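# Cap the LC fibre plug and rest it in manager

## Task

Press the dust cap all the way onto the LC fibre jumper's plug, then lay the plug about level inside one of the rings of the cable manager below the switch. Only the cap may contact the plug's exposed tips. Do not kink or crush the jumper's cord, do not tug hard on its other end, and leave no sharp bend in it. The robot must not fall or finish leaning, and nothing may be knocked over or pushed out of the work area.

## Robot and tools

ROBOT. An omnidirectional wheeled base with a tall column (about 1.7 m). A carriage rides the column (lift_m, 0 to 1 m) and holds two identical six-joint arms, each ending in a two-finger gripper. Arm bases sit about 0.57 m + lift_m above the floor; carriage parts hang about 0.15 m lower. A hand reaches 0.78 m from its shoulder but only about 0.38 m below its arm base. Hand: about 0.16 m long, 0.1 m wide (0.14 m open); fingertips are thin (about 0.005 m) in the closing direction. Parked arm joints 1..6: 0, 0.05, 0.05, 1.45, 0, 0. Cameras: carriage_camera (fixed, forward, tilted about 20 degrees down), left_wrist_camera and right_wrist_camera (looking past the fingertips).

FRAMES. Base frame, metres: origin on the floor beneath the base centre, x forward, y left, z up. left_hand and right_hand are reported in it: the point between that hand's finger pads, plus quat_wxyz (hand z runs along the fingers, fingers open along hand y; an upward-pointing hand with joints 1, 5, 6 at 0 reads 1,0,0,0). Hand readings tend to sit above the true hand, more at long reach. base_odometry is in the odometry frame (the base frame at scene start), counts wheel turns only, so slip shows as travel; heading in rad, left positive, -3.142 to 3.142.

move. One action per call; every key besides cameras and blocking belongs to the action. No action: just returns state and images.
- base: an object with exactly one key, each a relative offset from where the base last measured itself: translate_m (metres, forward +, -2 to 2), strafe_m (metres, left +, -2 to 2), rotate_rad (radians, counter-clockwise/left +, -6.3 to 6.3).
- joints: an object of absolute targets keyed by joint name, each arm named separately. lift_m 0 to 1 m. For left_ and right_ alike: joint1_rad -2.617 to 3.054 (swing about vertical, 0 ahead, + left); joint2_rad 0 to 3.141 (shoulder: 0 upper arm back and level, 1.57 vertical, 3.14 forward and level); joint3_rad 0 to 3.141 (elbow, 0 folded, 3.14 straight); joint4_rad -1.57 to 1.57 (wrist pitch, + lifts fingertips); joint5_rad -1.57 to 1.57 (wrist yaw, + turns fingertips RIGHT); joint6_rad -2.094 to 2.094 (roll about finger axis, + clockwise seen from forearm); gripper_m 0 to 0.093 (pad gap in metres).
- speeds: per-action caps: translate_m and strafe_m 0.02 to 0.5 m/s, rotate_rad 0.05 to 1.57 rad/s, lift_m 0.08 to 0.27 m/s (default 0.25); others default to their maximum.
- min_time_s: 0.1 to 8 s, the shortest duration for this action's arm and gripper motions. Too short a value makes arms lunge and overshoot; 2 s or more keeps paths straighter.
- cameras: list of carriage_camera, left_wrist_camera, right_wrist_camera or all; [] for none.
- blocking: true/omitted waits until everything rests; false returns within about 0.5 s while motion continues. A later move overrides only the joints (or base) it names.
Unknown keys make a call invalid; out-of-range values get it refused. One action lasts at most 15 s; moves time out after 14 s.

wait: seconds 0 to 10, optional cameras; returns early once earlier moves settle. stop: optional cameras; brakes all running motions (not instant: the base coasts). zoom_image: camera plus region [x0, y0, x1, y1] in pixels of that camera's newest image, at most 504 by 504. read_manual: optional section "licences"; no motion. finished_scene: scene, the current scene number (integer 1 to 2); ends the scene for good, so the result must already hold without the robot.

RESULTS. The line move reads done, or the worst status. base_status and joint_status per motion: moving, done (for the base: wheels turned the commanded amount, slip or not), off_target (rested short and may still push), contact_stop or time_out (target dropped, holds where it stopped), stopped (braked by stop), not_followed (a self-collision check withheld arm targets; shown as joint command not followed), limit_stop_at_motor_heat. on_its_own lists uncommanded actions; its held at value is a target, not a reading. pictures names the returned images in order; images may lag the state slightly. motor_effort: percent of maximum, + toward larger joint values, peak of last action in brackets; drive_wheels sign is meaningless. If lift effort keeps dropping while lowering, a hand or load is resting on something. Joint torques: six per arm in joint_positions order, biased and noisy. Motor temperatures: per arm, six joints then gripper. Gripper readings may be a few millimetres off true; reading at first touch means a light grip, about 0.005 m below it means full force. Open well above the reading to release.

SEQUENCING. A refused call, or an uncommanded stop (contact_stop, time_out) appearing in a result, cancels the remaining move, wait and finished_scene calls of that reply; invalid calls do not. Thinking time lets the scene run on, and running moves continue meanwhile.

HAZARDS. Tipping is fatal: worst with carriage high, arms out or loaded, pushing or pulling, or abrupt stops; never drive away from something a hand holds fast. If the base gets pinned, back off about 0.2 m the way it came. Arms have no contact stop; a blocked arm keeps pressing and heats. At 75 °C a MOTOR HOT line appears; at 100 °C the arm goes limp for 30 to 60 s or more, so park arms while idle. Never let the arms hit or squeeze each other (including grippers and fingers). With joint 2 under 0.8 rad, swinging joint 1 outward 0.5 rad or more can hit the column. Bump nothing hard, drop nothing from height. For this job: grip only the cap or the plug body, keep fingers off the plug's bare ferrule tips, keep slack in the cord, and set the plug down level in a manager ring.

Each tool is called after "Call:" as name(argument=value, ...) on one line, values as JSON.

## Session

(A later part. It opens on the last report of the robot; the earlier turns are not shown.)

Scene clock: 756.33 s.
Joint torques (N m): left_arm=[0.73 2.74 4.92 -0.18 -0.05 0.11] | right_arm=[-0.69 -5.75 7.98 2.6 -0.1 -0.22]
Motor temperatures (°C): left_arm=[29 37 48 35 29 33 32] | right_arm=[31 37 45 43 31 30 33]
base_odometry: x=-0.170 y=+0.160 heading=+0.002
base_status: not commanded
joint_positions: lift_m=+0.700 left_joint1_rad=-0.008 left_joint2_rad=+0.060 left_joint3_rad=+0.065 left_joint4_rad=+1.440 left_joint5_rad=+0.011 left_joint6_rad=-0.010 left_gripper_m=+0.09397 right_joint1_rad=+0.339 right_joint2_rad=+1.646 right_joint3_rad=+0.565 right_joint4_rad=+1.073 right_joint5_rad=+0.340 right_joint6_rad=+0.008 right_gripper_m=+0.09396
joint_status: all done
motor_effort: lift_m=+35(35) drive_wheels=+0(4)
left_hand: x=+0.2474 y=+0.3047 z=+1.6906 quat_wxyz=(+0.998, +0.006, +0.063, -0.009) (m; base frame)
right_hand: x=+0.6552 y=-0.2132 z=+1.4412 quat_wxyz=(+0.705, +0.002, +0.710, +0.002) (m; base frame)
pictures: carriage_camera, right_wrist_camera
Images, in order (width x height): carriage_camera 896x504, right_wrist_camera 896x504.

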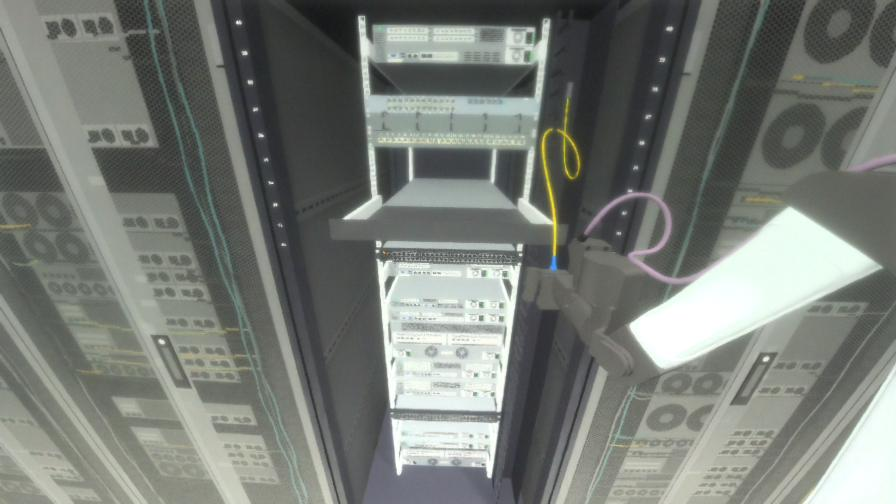

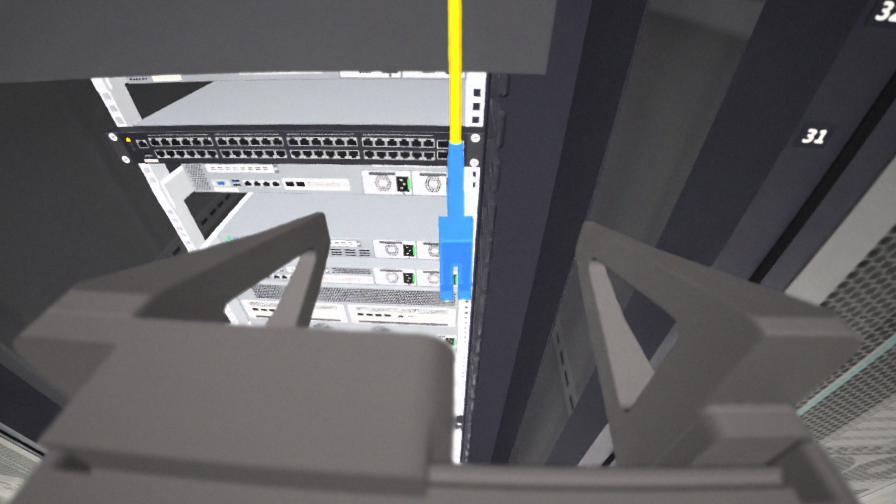

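Call:
move(joints={"right_joint1_rad": 0.324, "right_joint2_rad": 1.716, "right_joint3_rad": 0.605, "right_joint4_rad": 1.118, "right_joint5_rad": 0.32}, min_time_s=1.5, cameras=["right_wrist_camera"])

Call:
zoom_image(camera="right_wrist_camera", region=[300, 100, 620, 330])

Scene clock: 778.07 s.
Joint torques (N m): left_arm=[0.72 2.77 4.92 -0.17 -0.04 0.11] | right_arm=[-0.66 -6.09 7.77 2.6 -0.1 -0.22]
move: done
base_odometry: x=-0.170 y=+0.160 heading=+0.002
base_status: not commanded
joint_positions: lift_m=+0.700 left_joint1_rad=-0.008 left_joint2_rad=+0.060 left_joint3_rad=+0.065 left_joint4_rad=+1.440 left_joint5_rad=+0.011 left_joint6_rad=-0.010 left_gripper_m=+0.09397 right_joint1_rad=+0.330 right_joint2_rad=+1.701 right_joint3_rad=+0.584 right_joint4_rad=+1.117 right_joint5_rad=+0.330 right_joint6_rad=+0.008 right_gripper_m=+0.09396
joint_status: all done
motor_effort: lift_m=+35(35) drive_wheels=+1(4)
left_hand: x=+0.2474 y=+0.3047 z=+1.6906 quat_wxyz=(+0.998, +0.006, +0.063, -0.009) (m; base frame)
right_hand: x=+0.6631 y=-0.2129 z=+1.4354 quat_wxyz=(+0.707, +0.003, +0.707, +0.003) (m; base frame)
pictures: right_wrist_camera
Images, in order (width x height): right_wrist_camera 896x504.

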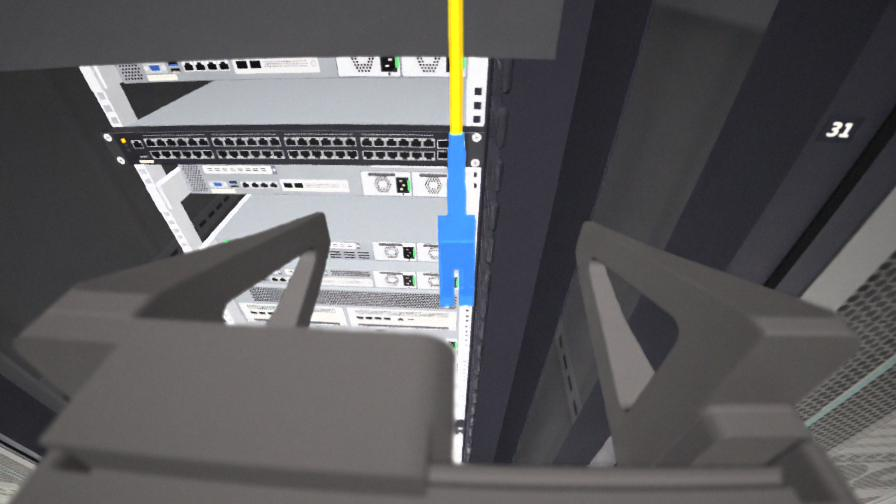

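Scaled by 1.575 from the camera's 896x504 image, which has a finer 1280x720 frame.

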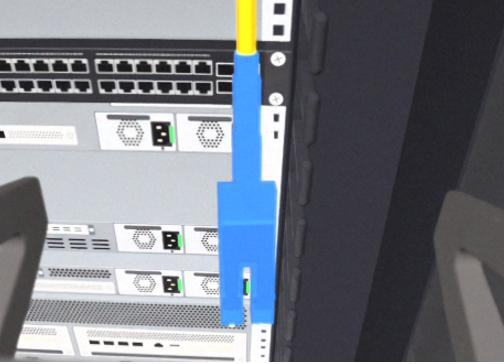

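Call:
move(joints={"right_gripper_m": 0.035}, min_time_s=1.5, cameras=["right_wrist_camera"])

Call:
zoom_image(camera="right_wrist_camera", region=[340, 110, 560, 350])

Scene clock: 792.27 s.
Joint torques (N m): left_arm=[0.7 2.73 4.9 -0.17 -0.05 0.11] | right_arm=[-0.66 -6.09 7.77 2.6 -0.1 -0.21]
move: done
base_odometry: x=-0.170 y=+0.160 heading=+0.002
base_status: not commanded
joint_positions: lift_m=+0.700 left_joint1_rad=-0.008 left_joint2_rad=+0.060 left_joint3_rad=+0.065 left_joint4_rad=+1.440 left_joint5_rad=+0.011 left_joint6_rad=-0.010 left_gripper_m=+0.09397 right_joint1_rad=+0.330 right_joint2_rad=+1.701 right_joint3_rad=+0.584 right_joint4_rad=+1.118 right_joint5_rad=+0.329 right_joint6_rad=+0.008 right_gripper_m=+0.03514
joint_status: all done
motor_effort: lift_m=+35(35) drive_wheels=+1(4)
left_hand: x=+0.2474 y=+0.3047 z=+1.6906 quat_wxyz=(+0.998, +0.006, +0.063, -0.009) (m; base frame)
right_hand: x=+0.6631 y=-0.2129 z=+1.4355 quat_wxyz=(+0.707, +0.003, +0.707, +0.003) (m; base frame)
pictures: right_wrist_camera
Images, in order (width x height): right_wrist_camera 896x504.

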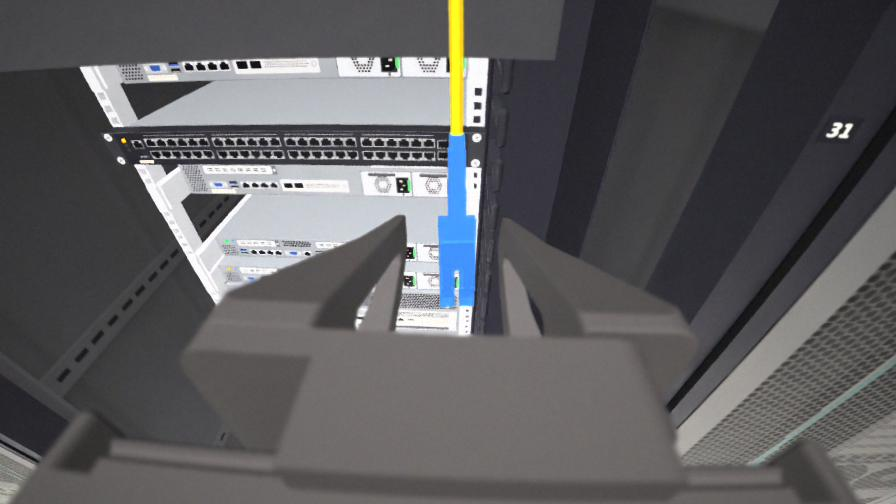

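Scaled by 2.100 from the camera's 896x504 image, which has a finer 1280x720 frame.

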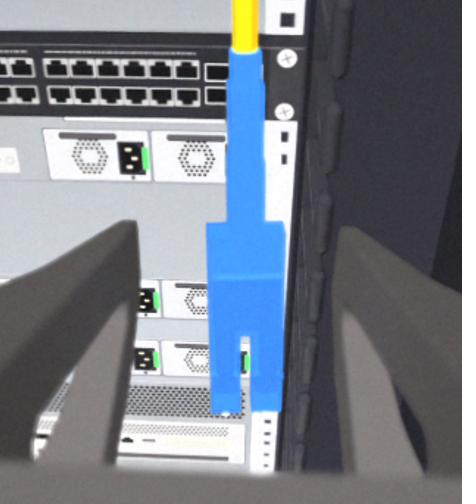

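Call:
move(joints={"right_gripper_m": 0.016}, min_time_s=1, cameras=["right_wrist_camera"])

Call:
zoom_image(camera="right_wrist_camera", region=[370, 120, 550, 330])

Scene clock: 804.23 s.
Joint torques (N m): left_arm=[0.75 2.74 4.94 -0.17 -0.04 0.11] | right_arm=[-0.66 -6.08 7.79 2.6 -0.1 -0.21]
move: done
base_odometry: x=-0.170 y=+0.160 heading=+0.002
base_status: not commanded
joint_positions: lift_m=+0.700 left_joint1_rad=-0.008 left_joint2_rad=+0.060 left_joint3_rad=+0.065 left_joint4_rad=+1.440 left_joint5_rad=+0.011 left_joint6_rad=-0.010 left_gripper_m=+0.09397 right_joint1_rad=+0.330 right_joint2_rad=+1.701 right_joint3_rad=+0.584 right_joint4_rad=+1.118 right_joint5_rad=+0.329 right_joint6_rad=+0.008 right_gripper_m=+0.01614
joint_status: all done
motor_effort: lift_m=+35(35) drive_wheels=-2(4)
left_hand: x=+0.2474 y=+0.3047 z=+1.6906 quat_wxyz=(+0.998, +0.006, +0.063, -0.009) (m; base frame)
right_hand: x=+0.6631 y=-0.2129 z=+1.4355 quat_wxyz=(+0.707, +0.003, +0.707, +0.003) (m; base frame)
pictures: right_wrist_camera
Images, in order (width x height): right_wrist_camera 896x504.

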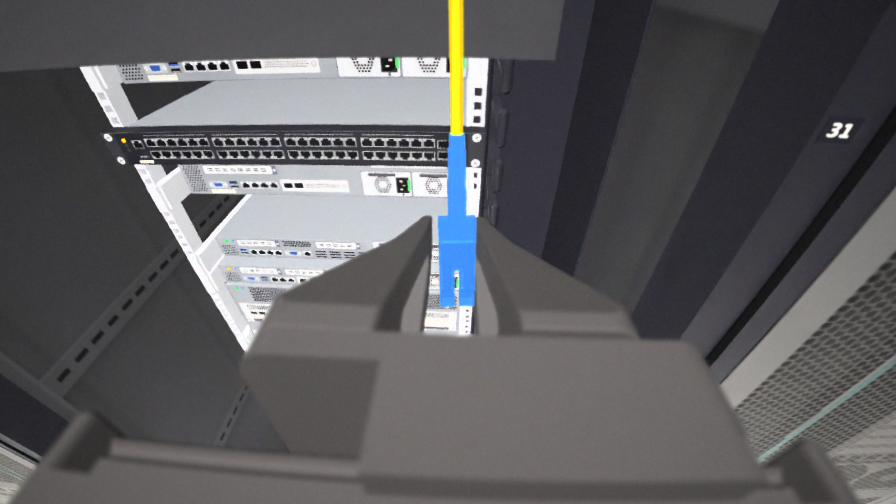

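Scaled by 2.400 from the camera's 896x504 image, which has a finer 1280x720 frame.

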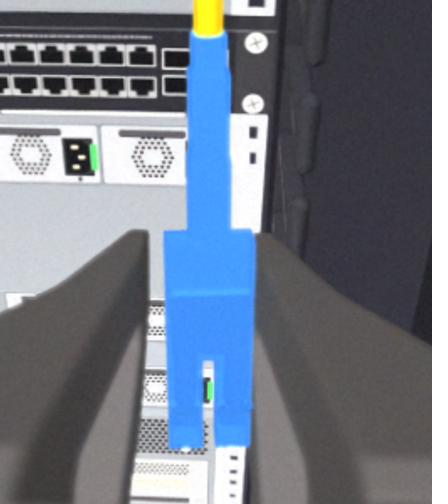

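Call:
move(joints={"right_gripper_m": 0.011}, min_time_s=1, cameras=["right_wrist_camera"])

Call:
zoom_image(camera="right_wrist_camera", region=[370, 120, 550, 330])

Scene clock: 810.23 s.
Joint torques (N m): left_arm=[0.75 2.76 4.92 -0.18 -0.06 0.11] | right_arm=[-0.66 -6.09 7.75 2.6 -0.09 -0.21]
move: done
base_odometry: x=-0.170 y=+0.160 heading=+0.002
base_status: not commanded
joint_positions: lift_m=+0.700 left_joint1_rad=-0.008 left_joint2_rad=+0.060 left_joint3_rad=+0.065 left_joint4_rad=+1.440 left_joint5_rad=+0.011 left_joint6_rad=-0.010 left_gripper_m=+0.09397 right_joint1_rad=+0.330 right_joint2_rad=+1.701 right_joint3_rad=+0.584 right_joint4_rad=+1.118 right_joint5_rad=+0.329 right_joint6_rad=+0.008 right_gripper_m=+0.01115
joint_status: all done
motor_effort: lift_m=+35(35) drive_wheels=+0(3)
left_hand: x=+0.2474 y=+0.3047 z=+1.6906 quat_wxyz=(+0.998, +0.006, +0.063, -0.009) (m; base frame)
right_hand: x=+0.6631 y=-0.2129 z=+1.4355 quat_wxyz=(+0.707, +0.003, +0.707, +0.003) (m; base frame)
pictures: right_wrist_camera
Images, in order (width x height): right_wrist_camera 896x504.

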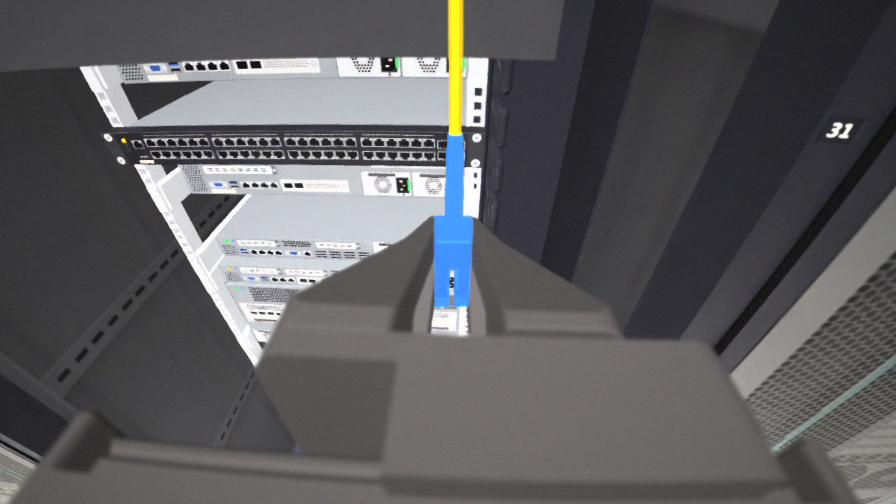

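Scaled by 2.400 from the camera's 896x504 image, which has a finer 1280x720 frame.

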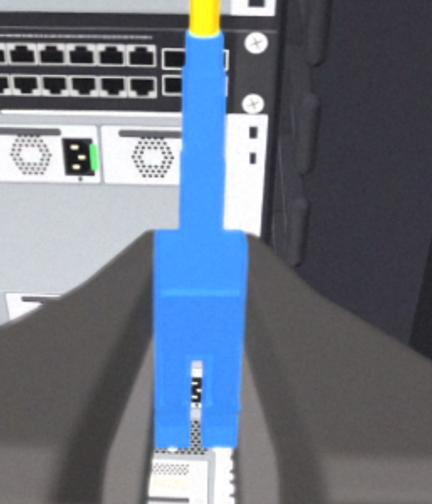

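Call:
move(joints={"right_gripper_m": 0.006}, min_time_s=1, cameras=["right_wrist_camera"])

Call:
zoom_image(camera="right_wrist_camera", region=[370, 120, 550, 330])

Scene clock: 815.03 s.
Joint torques (N m): left_arm=[0.72 2.74 4.93 -0.17 -0.05 0.11] | right_arm=[-0.68 -6.09 7.76 2.6 -0.09 -0.21]
move: done
base_odometry: x=-0.170 y=+0.160 heading=+0.002
base_status: not commanded
joint_positions: lift_m=+0.700 left_joint1_rad=-0.008 left_joint2_rad=+0.060 left_joint3_rad=+0.065 left_joint4_rad=+1.440 left_joint5_rad=+0.011 left_joint6_rad=-0.010 left_gripper_m=+0.09397 right_joint1_rad=+0.330 right_joint2_rad=+1.701 right_joint3_rad=+0.584 right_joint4_rad=+1.118 right_joint5_rad=+0.329 right_joint6_rad=+0.008 right_gripper_m=+0.00960
joint_status: all done
motor_effort: lift_m=+34(35) drive_wheels=+0(4)
left_hand: x=+0.2474 y=+0.3047 z=+1.6906 quat_wxyz=(+0.998, +0.006, +0.063, -0.009) (m; base frame)
right_hand: x=+0.6631 y=-0.2129 z=+1.4355 quat_wxyz=(+0.707, +0.003, +0.707, +0.003) (m; base frame)
pictures: right_wrist_camera
Images, in order (width x height): right_wrist_camera 896x504.

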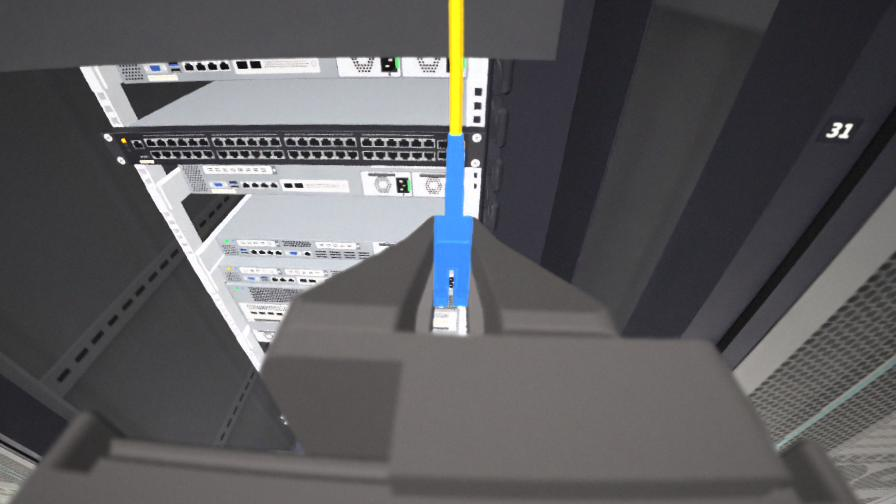

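Scaled by 2.400 from the camera's 896x504 image, which has a finer 1280x720 frame.

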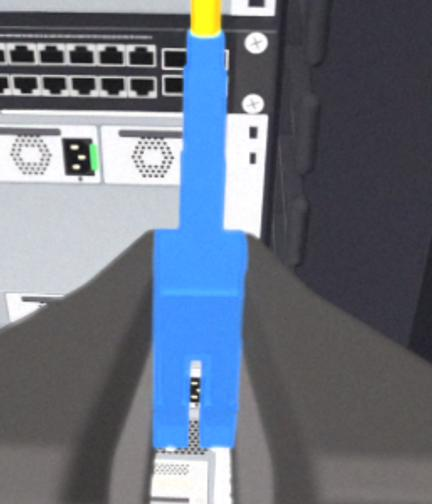

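Call:
move(joints={"lift_m": 0.9}, speeds={"lift_m": 0.1}, cameras=["carriage_camera", "right_wrist_camera"])

Call:
zoom_image(camera="carriage_camera", region=[480, 130, 700, 330])

Scene clock: 826.53 s.
Joint torques (N m): left_arm=[0.7 2.99 5.35 -0.2 -0.04 0.11] | right_arm=[-0.68 -6.75 7.23 2.5 -0.08 -0.21]
move: done
base_odometry: x=-0.170 y=+0.160 heading=+0.002
base_status: not commanded
joint_positions: lift_m=+0.900 left_joint1_rad=-0.008 left_joint2_rad=+0.057 left_joint3_rad=+0.060 left_joint4_rad=+1.442 left_joint5_rad=+0.011 left_joint6_rad=-0.010 left_gripper_m=+0.09397 right_joint1_rad=+0.330 right_joint2_rad=+1.707 right_joint3_rad=+0.590 right_joint4_rad=+1.126 right_joint5_rad=+0.328 right_joint6_rad=+0.008 right_gripper_m=+0.00960
joint_status: all done
motor_effort: lift_m=+35(43) drive_wheels=+1(5)
left_hand: x=+0.2476 y=+0.3047 z=+1.8893 quat_wxyz=(+0.998, +0.005, +0.063, -0.009) (m; base frame)
right_hand: x=+0.6646 y=-0.2122 z=+1.6372 quat_wxyz=(+0.710, +0.003, +0.704, +0.005) (m; base frame)
pictures: carriage_camera, right_wrist_camera
Images, in order (width x height): carriage_camera 896x504, right_wrist_camera 896x504.

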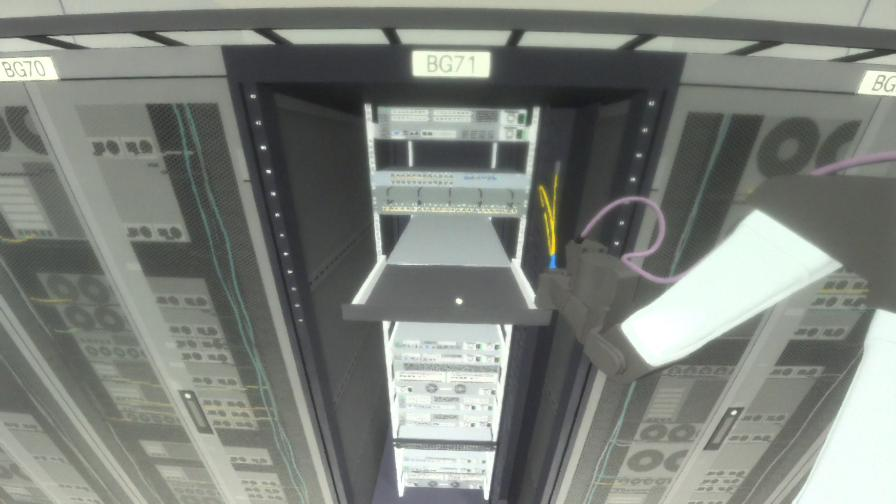

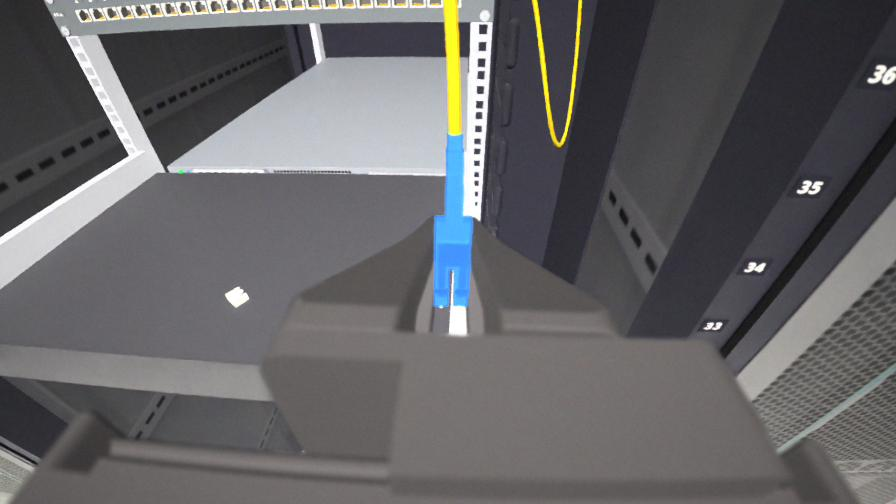

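Scaled by 2.291 from the camera's 896x504 image, which has a finer 1280x720 frame.

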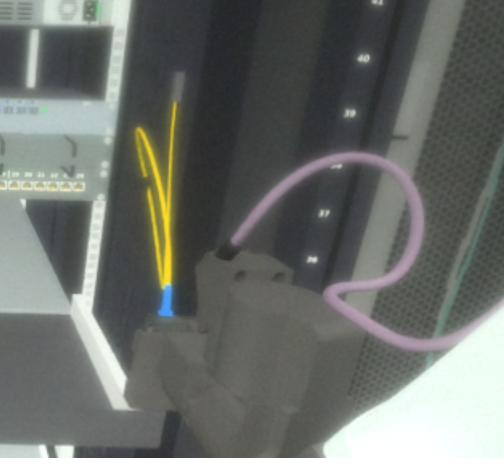

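Call:
move(joints={"right_joint6_rad": 1.57}, min_time_s=3, cameras=["carriage_camera", "right_wrist_camera"])

Call:
zoom_image(camera="carriage_camera", region=[480, 130, 700, 330])

Scene clock: 859.23 s.
Joint torques (N m): left_arm=[0.72 3.02 5.35 -0.19 -0.04 0.11] | right_arm=[-0.68 -6.68 7.23 2.46 -0.08 -0.11]
Motor temperatures (°C): left_arm=[29 37 46 33 29 33 32] | right_arm=[31 39 47 50 31 30 34]
move: done
base_odometry: x=-0.170 y=+0.160 heading=+0.002
base_status: not commanded
joint_positions: lift_m=+0.900 left_joint1_rad=-0.008 left_joint2_rad=+0.057 left_joint3_rad=+0.060 left_joint4_rad=+1.442 left_joint5_rad=+0.011 left_joint6_rad=-0.010 left_gripper_m=+0.09397 right_joint1_rad=+0.330 right_joint2_rad=+1.707 right_joint3_rad=+0.590 right_joint4_rad=+1.126 right_joint5_rad=+0.328 right_joint6_rad=+1.558 right_gripper_m=+0.00960
joint_status: all done
motor_effort: lift_m=+35(35) drive_wheels=+3(6)
left_hand: x=+0.2476 y=+0.3047 z=+1.8893 quat_wxyz=(+0.998, +0.005, +0.063, -0.009) (m; base frame)
right_hand: x=+0.6646 y=-0.2122 z=+1.6372 quat_wxyz=(+0.504, +0.495, +0.501, +0.500) (m; base frame)
pictures: carriage_camera, right_wrist_camera
Images, in order (width x height): carriage_camera 896x504, right_wrist_camera 896x504.

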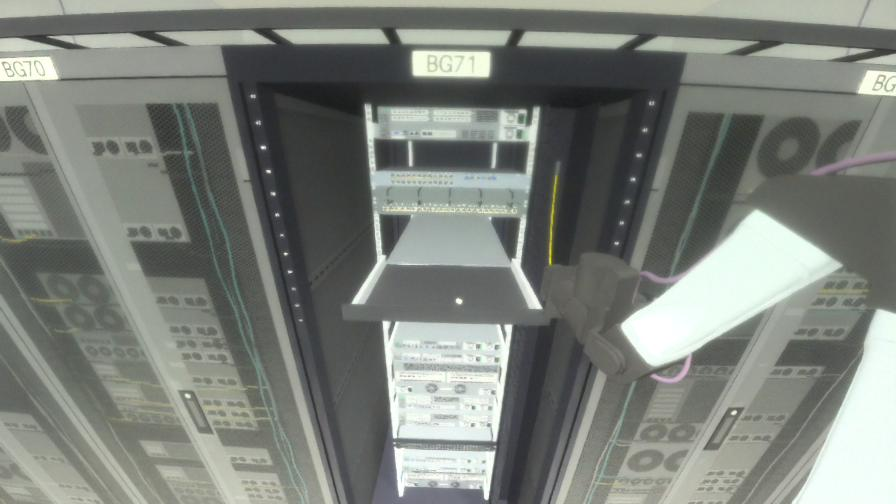

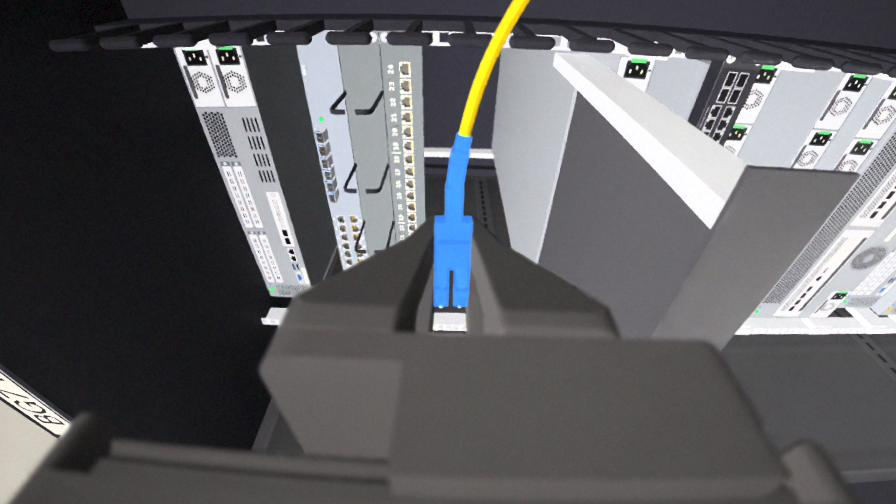

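Scaled by 2.291 from the camera's 896x504 image, which has a finer 1280x720 frame.

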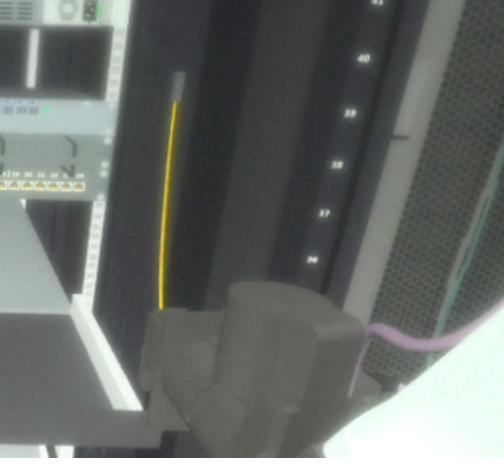

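Call:
move(joints={"lift_m": 1.0}, speeds={"lift_m": 0.1})

Call:
move(base={"translate_m": 0.12}, speeds={"translate_m": 0.06}, cameras=["carriage_camera", "right_wrist_camera"])

Scene clock: 877.90 s.
Joint torques (N m): left_arm=[0.68 3.02 5.34 -0.21 -0.04 0.1] | right_arm=[-0.68 -6.83 7.08 2.44 -0.07 -0.11]
move: done
base_odometry: x=-0.170 y=+0.160 heading=+0.002
base_status: not commanded
joint_positions: lift_m=+1.000 left_joint1_rad=-0.008 left_joint2_rad=+0.057 left_joint3_rad=+0.060 left_joint4_rad=+1.443 left_joint5_rad=+0.011 left_joint6_rad=-0.010 left_gripper_m=+0.09397 right_joint1_rad=+0.330 right_joint2_rad=+1.709 right_joint3_rad=+0.591 right_joint4_rad=+1.128 right_joint5_rad=+0.328 right_joint6_rad=+1.561 right_gripper_m=+0.00960
joint_status: all done
motor_effort: lift_m=+35(42) drive_wheels=+0(5)
left_hand: x=+0.2474 y=+0.3047 z=+1.9894 quat_wxyz=(+0.998, +0.005, +0.062, -0.009) (m; base frame)
right_hand: x=+0.6650 y=-0.2120 z=+1.7376 quat_wxyz=(+0.504, +0.495, +0.500, +0.501) (m; base frame)
pictures: none

Scene clock: 880.43 s.
Joint torques (N m): left_arm=[0.69 2.99 5.35 -0.25 -0.05 0.11] | right_arm=[-0.66 -6.82 7.06 2.44 -0.08 -0.11]
move: done
base_odometry: x=-0.050 y=+0.160 heading=+0.002
base_status: done
joint_positions: lift_m=+1.000 left_joint1_rad=-0.008 left_joint2_rad=+0.057 left_joint3_rad=+0.060 left_joint4_rad=+1.446 left_joint5_rad=+0.011 left_joint6_rad=-0.010 left_gripper_m=+0.09397 right_joint1_rad=+0.330 right_joint2_rad=+1.709 right_joint3_rad=+0.591 right_joint4_rad=+1.128 right_joint5_rad=+0.328 right_joint6_rad=+1.561 right_gripper_m=+0.00960
joint_status: not commanded
motor_effort: lift_m=+34(35) drive_wheels=+2(9)
left_hand: x=+0.2466 y=+0.3047 z=+1.9895 quat_wxyz=(+0.998, +0.005, +0.061, -0.009) (m; base frame)
right_hand: x=+0.6650 y=-0.2120 z=+1.7376 quat_wxyz=(+0.504, +0.495, +0.500, +0.501) (m; base frame)
pictures: carriage_camera, right_wrist_camera
Images, in order (width x height): carriage_camera 896x504, right_wrist_camera 896x504.

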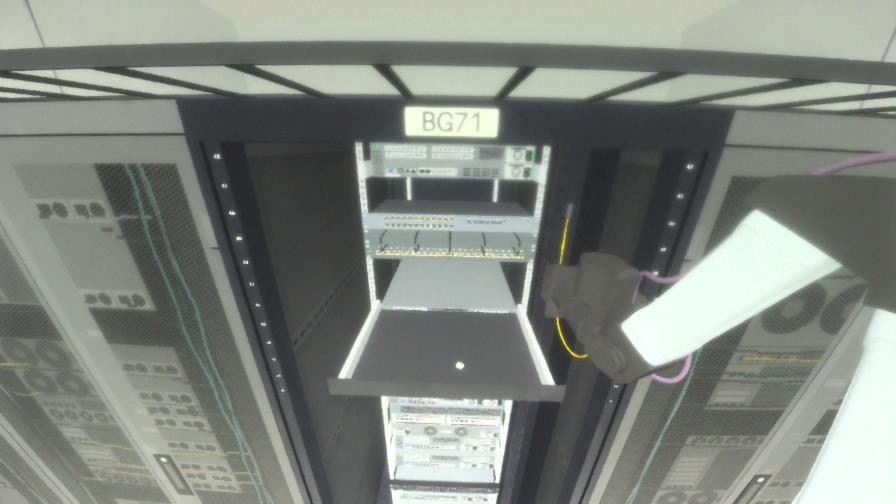

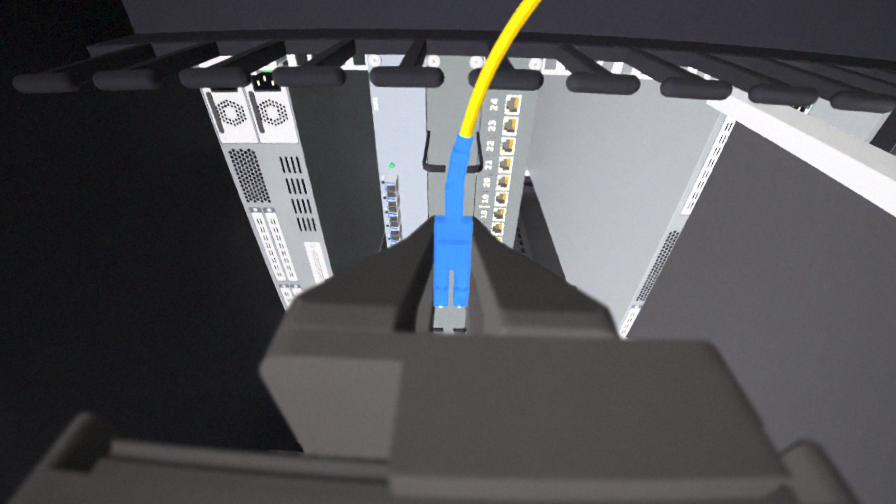

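Call:
move(base={"translate_m": 0.13}, speeds={"translate_m": 0.06}, joints={"right_joint1_rad": 0.3815, "right_joint2_rad": 0.965, "right_joint3_rad": 0.125, "right_joint4_rad": 0.844, "right_joint5_rad": 0.08}, min_time_s=2.5, cameras=["carriage_camera", "right_wrist_camera"])

Scene clock: 893.57 s.
Joint torques (N m): left_arm=[0.72 3.02 5.31 -0.28 -0.04 0.11] | right_arm=[0.57 -2.47 5.83 2.44 -0.1 -0.11]
move: done
base_odometry: x=+0.080 y=+0.161 heading=+0.002
base_status: done
joint_positions: lift_m=+1.000 left_joint1_rad=-0.008 left_joint2_rad=+0.057 left_joint3_rad=+0.060 left_joint4_rad=+1.448 left_joint5_rad=+0.011 left_joint6_rad=-0.010 left_gripper_m=+0.09397 right_joint1_rad=+0.375 right_joint2_rad=+0.973 right_joint3_rad=+0.139 right_joint4_rad=+0.859 right_joint5_rad=+0.090 right_joint6_rad=+1.561 right_gripper_m=+0.00960
joint_status: all done
motor_effort: lift_m=+35(35) drive_wheels=-2(11)
left_hand: x=+0.2460 y=+0.3048 z=+1.9895 quat_wxyz=(+0.998, +0.005, +0.060, -0.009) (m; base frame)
right_hand: x=+0.5259 y=-0.2013 z=+1.7510 quat_wxyz=(+0.431, +0.416, +0.560, +0.571) (m; base frame)
pictures: carriage_camera, right_wrist_camera
Images, in order (width x height): carriage_camera 896x504, right_wrist_camera 896x504.

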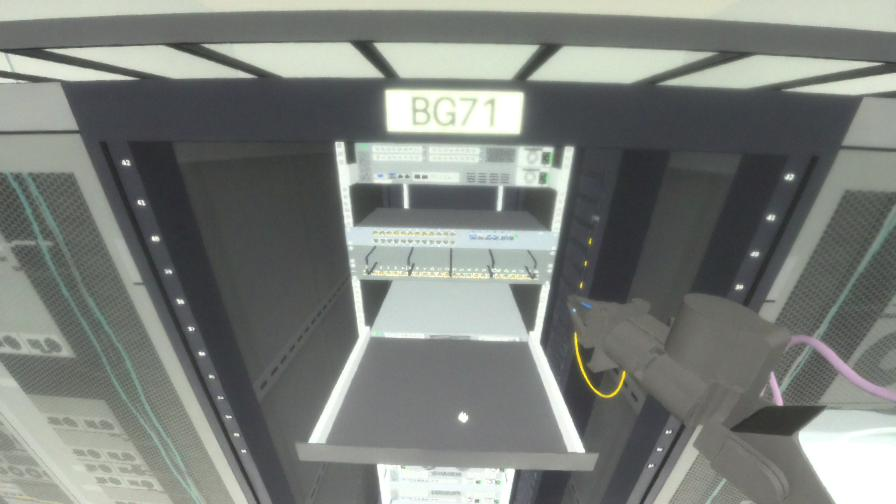

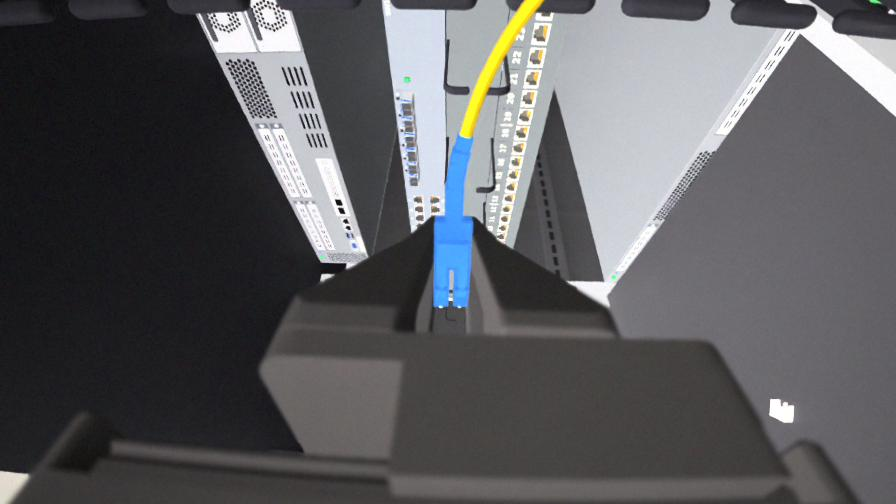

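Call:
move(joints={"left_joint1_rad": -0.9, "left_joint4_rad": 0.0, "left_joint5_rad": 0.0, "left_joint6_rad": 0.0, "left_gripper_m": 0.06}, min_time_s=2)

Call:
move(joints={"left_joint1_rad": -0.902, "left_joint2_rad": 2.014, "left_joint3_rad": 1.42, "left_joint4_rad": -0.455, "left_joint5_rad": -0.13, "left_joint6_rad": -0.22}, min_time_s=2.5, cameras=["carriage_camera", "left_wrist_camera"])

Call:
zoom_image(camera="left_wrist_camera", region=[340, 130, 560, 300])

Scene clock: 958.73 s.
Joint torques (N m): left_arm=[-0.59 1.21 7.39 2.06 -0.02 0.11] | right_arm=[0.55 -2.48 5.85 2.46 -0.1 -0.11]
move: done
base_odometry: x=+0.080 y=+0.161 heading=+0.002
base_status: not commanded
joint_positions: lift_m=+1.000 left_joint1_rad=-0.892 left_joint2_rad=+0.057 left_joint3_rad=+0.060 left_joint4_rad=+0.008 left_joint5_rad=+0.009 left_joint6_rad=-0.010 left_gripper_m=+0.06013 right_joint1_rad=+0.375 right_joint2_rad=+0.973 right_joint3_rad=+0.139 right_joint4_rad=+0.858 right_joint5_rad=+0.089 right_joint6_rad=+1.561 right_gripper_m=+0.00960
joint_status: all done
motor_effort: lift_m=+35(35) drive_wheels=-2(4)
left_hand: x=+0.3705 y=+0.1119 z=+1.7461 quat_wxyz=(+0.639, +0.303, +0.634, -0.313) (m; base frame)
right_hand: x=+0.5258 y=-0.2011 z=+1.7506 quat_wxyz=(+0.431, +0.416, +0.561, +0.571) (m; base frame)
pictures: none

Scene clock: 961.53 s.
Joint torques (N m): left_arm=[-0.62 -8.57 10.66 1.21 -0.13 -0.08] | right_arm=[0.55 -2.48 5.86 2.48 -0.09 -0.11]
move: done
base_odometry: x=+0.080 y=+0.161 heading=+0.002
base_status: not commanded
joint_positions: lift_m=+1.000 left_joint1_rad=-0.894 left_joint2_rad=+1.999 left_joint3_rad=+1.384 left_joint4_rad=-0.445 left_joint5_rad=-0.116 left_joint6_rad=-0.208 left_gripper_m=+0.06013 right_joint1_rad=+0.375 right_joint2_rad=+0.973 right_joint3_rad=+0.139 right_joint4_rad=+0.856 right_joint5_rad=+0.088 right_joint6_rad=+1.561 right_gripper_m=+0.00960
joint_status: all done
motor_effort: lift_m=+35(35) drive_wheels=+1(5)
left_hand: x=+0.5348 y=-0.0583 z=+1.5999 quat_wxyz=(+0.244, +0.311, +0.915, -0.084) (m; base frame)
right_hand: x=+0.5258 y=-0.2011 z=+1.7502 quat_wxyz=(+0.430, +0.416, +0.562, +0.571) (m; base frame)
pictures: carriage_camera, left_wrist_camera
Images, in order (width x height): carriage_camera 896x504, left_wrist_camera 896x504.

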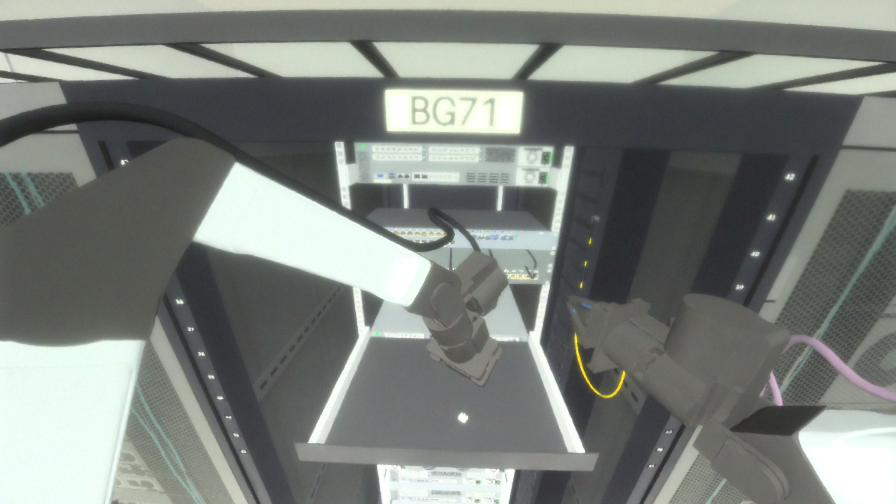

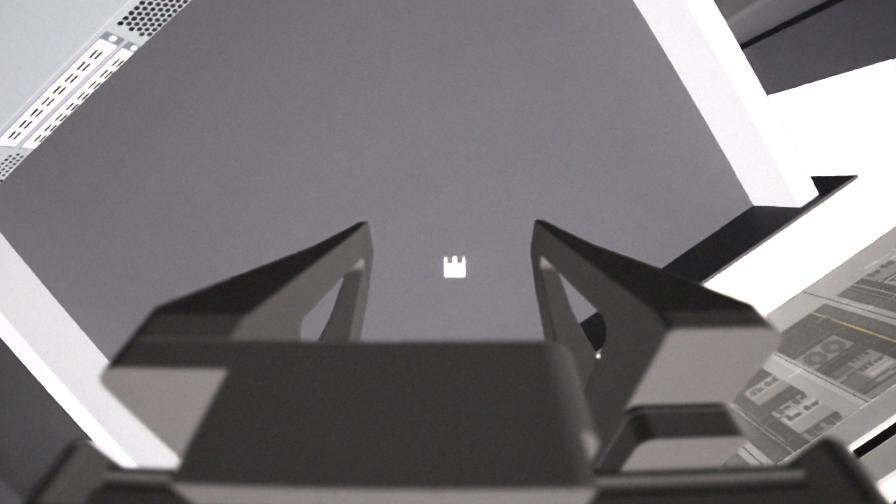

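Scaled by 2.291 from the camera's 896x504 image, which has a finer 1280x720 frame.

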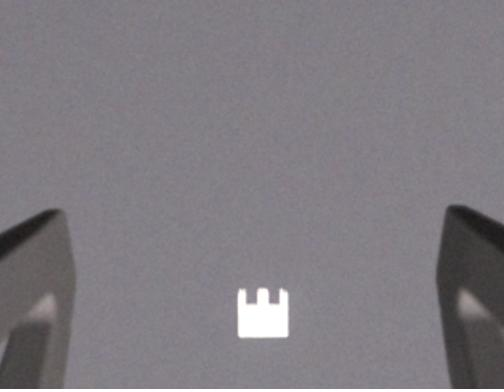

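Call:
move(joints={"left_joint1_rad": -0.906, "left_joint2_rad": 2.085, "left_joint3_rad": 1.35, "left_joint4_rad": -0.316, "left_joint5_rad": -0.135, "left_joint6_rad": -0.224, "left_gripper_m": 0.04}, min_time_s=1.5, cameras=["left_wrist_camera"])

Call:
zoom_image(camera="left_wrist_camera", region=[340, 170, 560, 340])

Scene clock: 984.90 s.
Joint torques (N m): left_arm=[-0.66 -8.79 5.96 1.52 -0.14 -0.1] | right_arm=[0.58 -2.45 5.85 2.48 -0.1 -0.11]
move: done
base_odometry: x=+0.080 y=+0.161 heading=+0.002
base_status: not commanded
joint_positions: lift_m=+1.000 left_joint1_rad=-0.897 left_joint2_rad=+2.069 left_joint3_rad=+1.366 left_joint4_rad=-0.332 left_joint5_rad=-0.121 left_joint6_rad=-0.213 left_gripper_m=+0.04013 right_joint1_rad=+0.375 right_joint2_rad=+0.973 right_joint3_rad=+0.139 right_joint4_rad=+0.856 right_joint5_rad=+0.088 right_joint6_rad=+1.561 right_gripper_m=+0.00960
joint_status: all done
motor_effort: lift_m=+34(35) drive_wheels=+0(6)
left_hand: x=+0.5421 y=-0.0690 z=+1.5748 quat_wxyz=(+0.255, +0.308, +0.912, -0.090) (m; base frame)
right_hand: x=+0.5258 y=-0.2011 z=+1.7502 quat_wxyz=(+0.430, +0.416, +0.562, +0.571) (m; base frame)
pictures: left_wrist_camera
Images, in order (width x height): left_wrist_camera 896x504.

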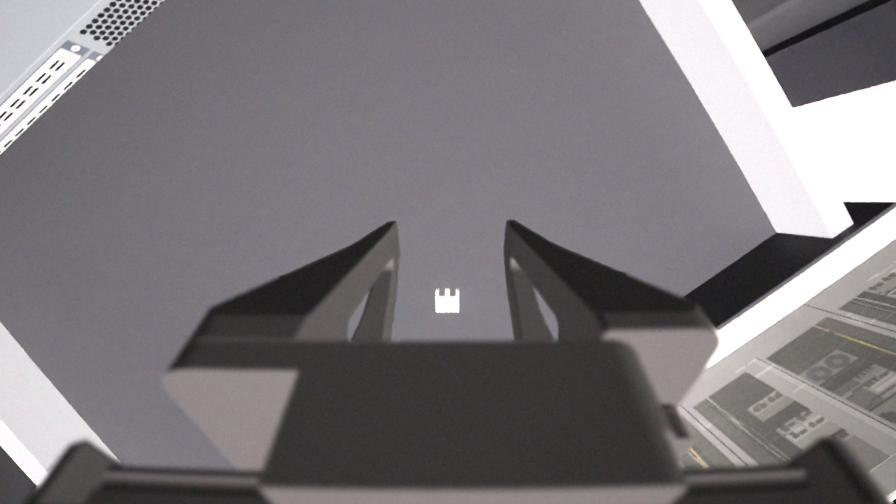

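Scaled by 2.291 from the camera's 896x504 image, which has a finer 1280x720 frame.

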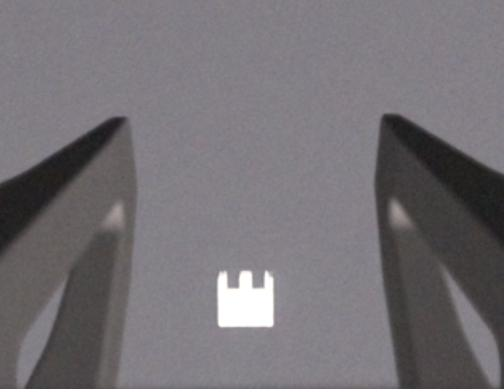

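Call:
move(joints={"left_joint1_rad": -0.906, "left_joint2_rad": 2.111, "left_joint3_rad": 1.272, "left_joint4_rad": -0.237, "left_joint5_rad": -0.135, "left_joint6_rad": -0.224}, min_time_s=1.5, cameras=["left_wrist_camera"])

Call:
zoom_image(camera="left_wrist_camera", region=[340, 170, 560, 340])

Scene clock: 1006.70 s.
Joint torques (N m): left_arm=[-0.65 -8.66 5.61 1.49 -0.14 -0.1] | right_arm=[0.55 -2.48 5.85 2.48 -0.09 -0.11]
Motor temperatures (°C): left_arm=[29 44 50 34 29 33 32] | right_arm=[31 36 43 53 31 30 36]
move: done
base_odometry: x=+0.080 y=+0.161 heading=+0.002
base_status: not commanded
joint_positions: lift_m=+1.000 left_joint1_rad=-0.897 left_joint2_rad=+2.094 left_joint3_rad=+1.288 left_joint4_rad=-0.252 left_joint5_rad=-0.122 left_joint6_rad=-0.213 left_gripper_m=+0.04013 right_joint1_rad=+0.375 right_joint2_rad=+0.973 right_joint3_rad=+0.139 right_joint4_rad=+0.856 right_joint5_rad=+0.088 right_joint6_rad=+1.561 right_gripper_m=+0.00960
joint_status: all done
motor_effort: lift_m=+35(35) drive_wheels=+1(5)
left_hand: x=+0.5347 y=-0.0596 z=+1.5461 quat_wxyz=(+0.246, +0.310, +0.915, -0.083) (m; base frame)
right_hand: x=+0.5258 y=-0.2011 z=+1.7502 quat_wxyz=(+0.430, +0.416, +0.562, +0.571) (m; base frame)
pictures: left_wrist_camera
Images, in order (width x height): left_wrist_camera 896x504.

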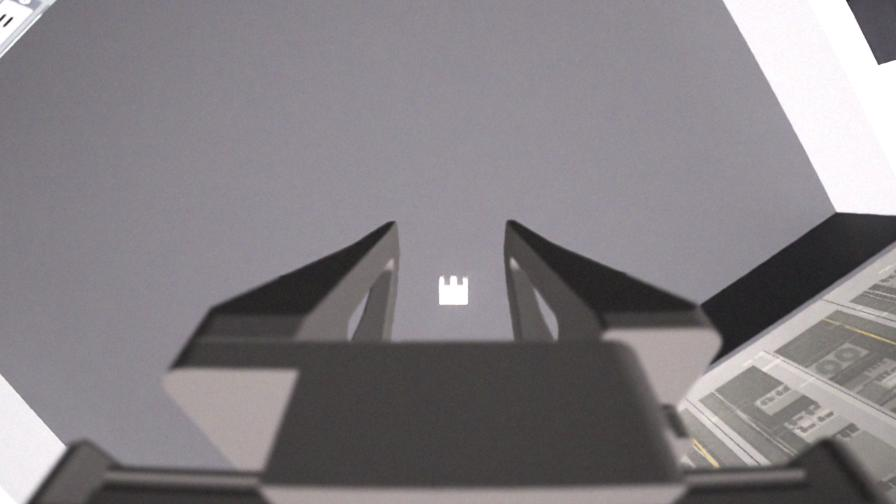

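Scaled by 2.291 from the camera's 896x504 image, which has a finer 1280x720 frame.

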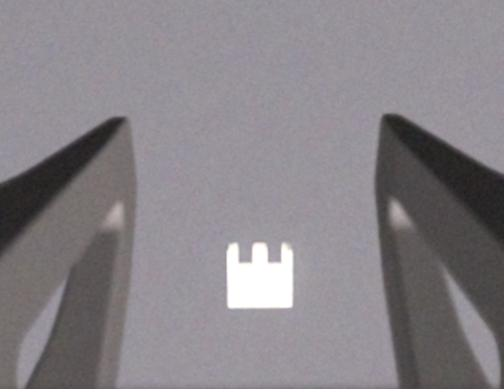

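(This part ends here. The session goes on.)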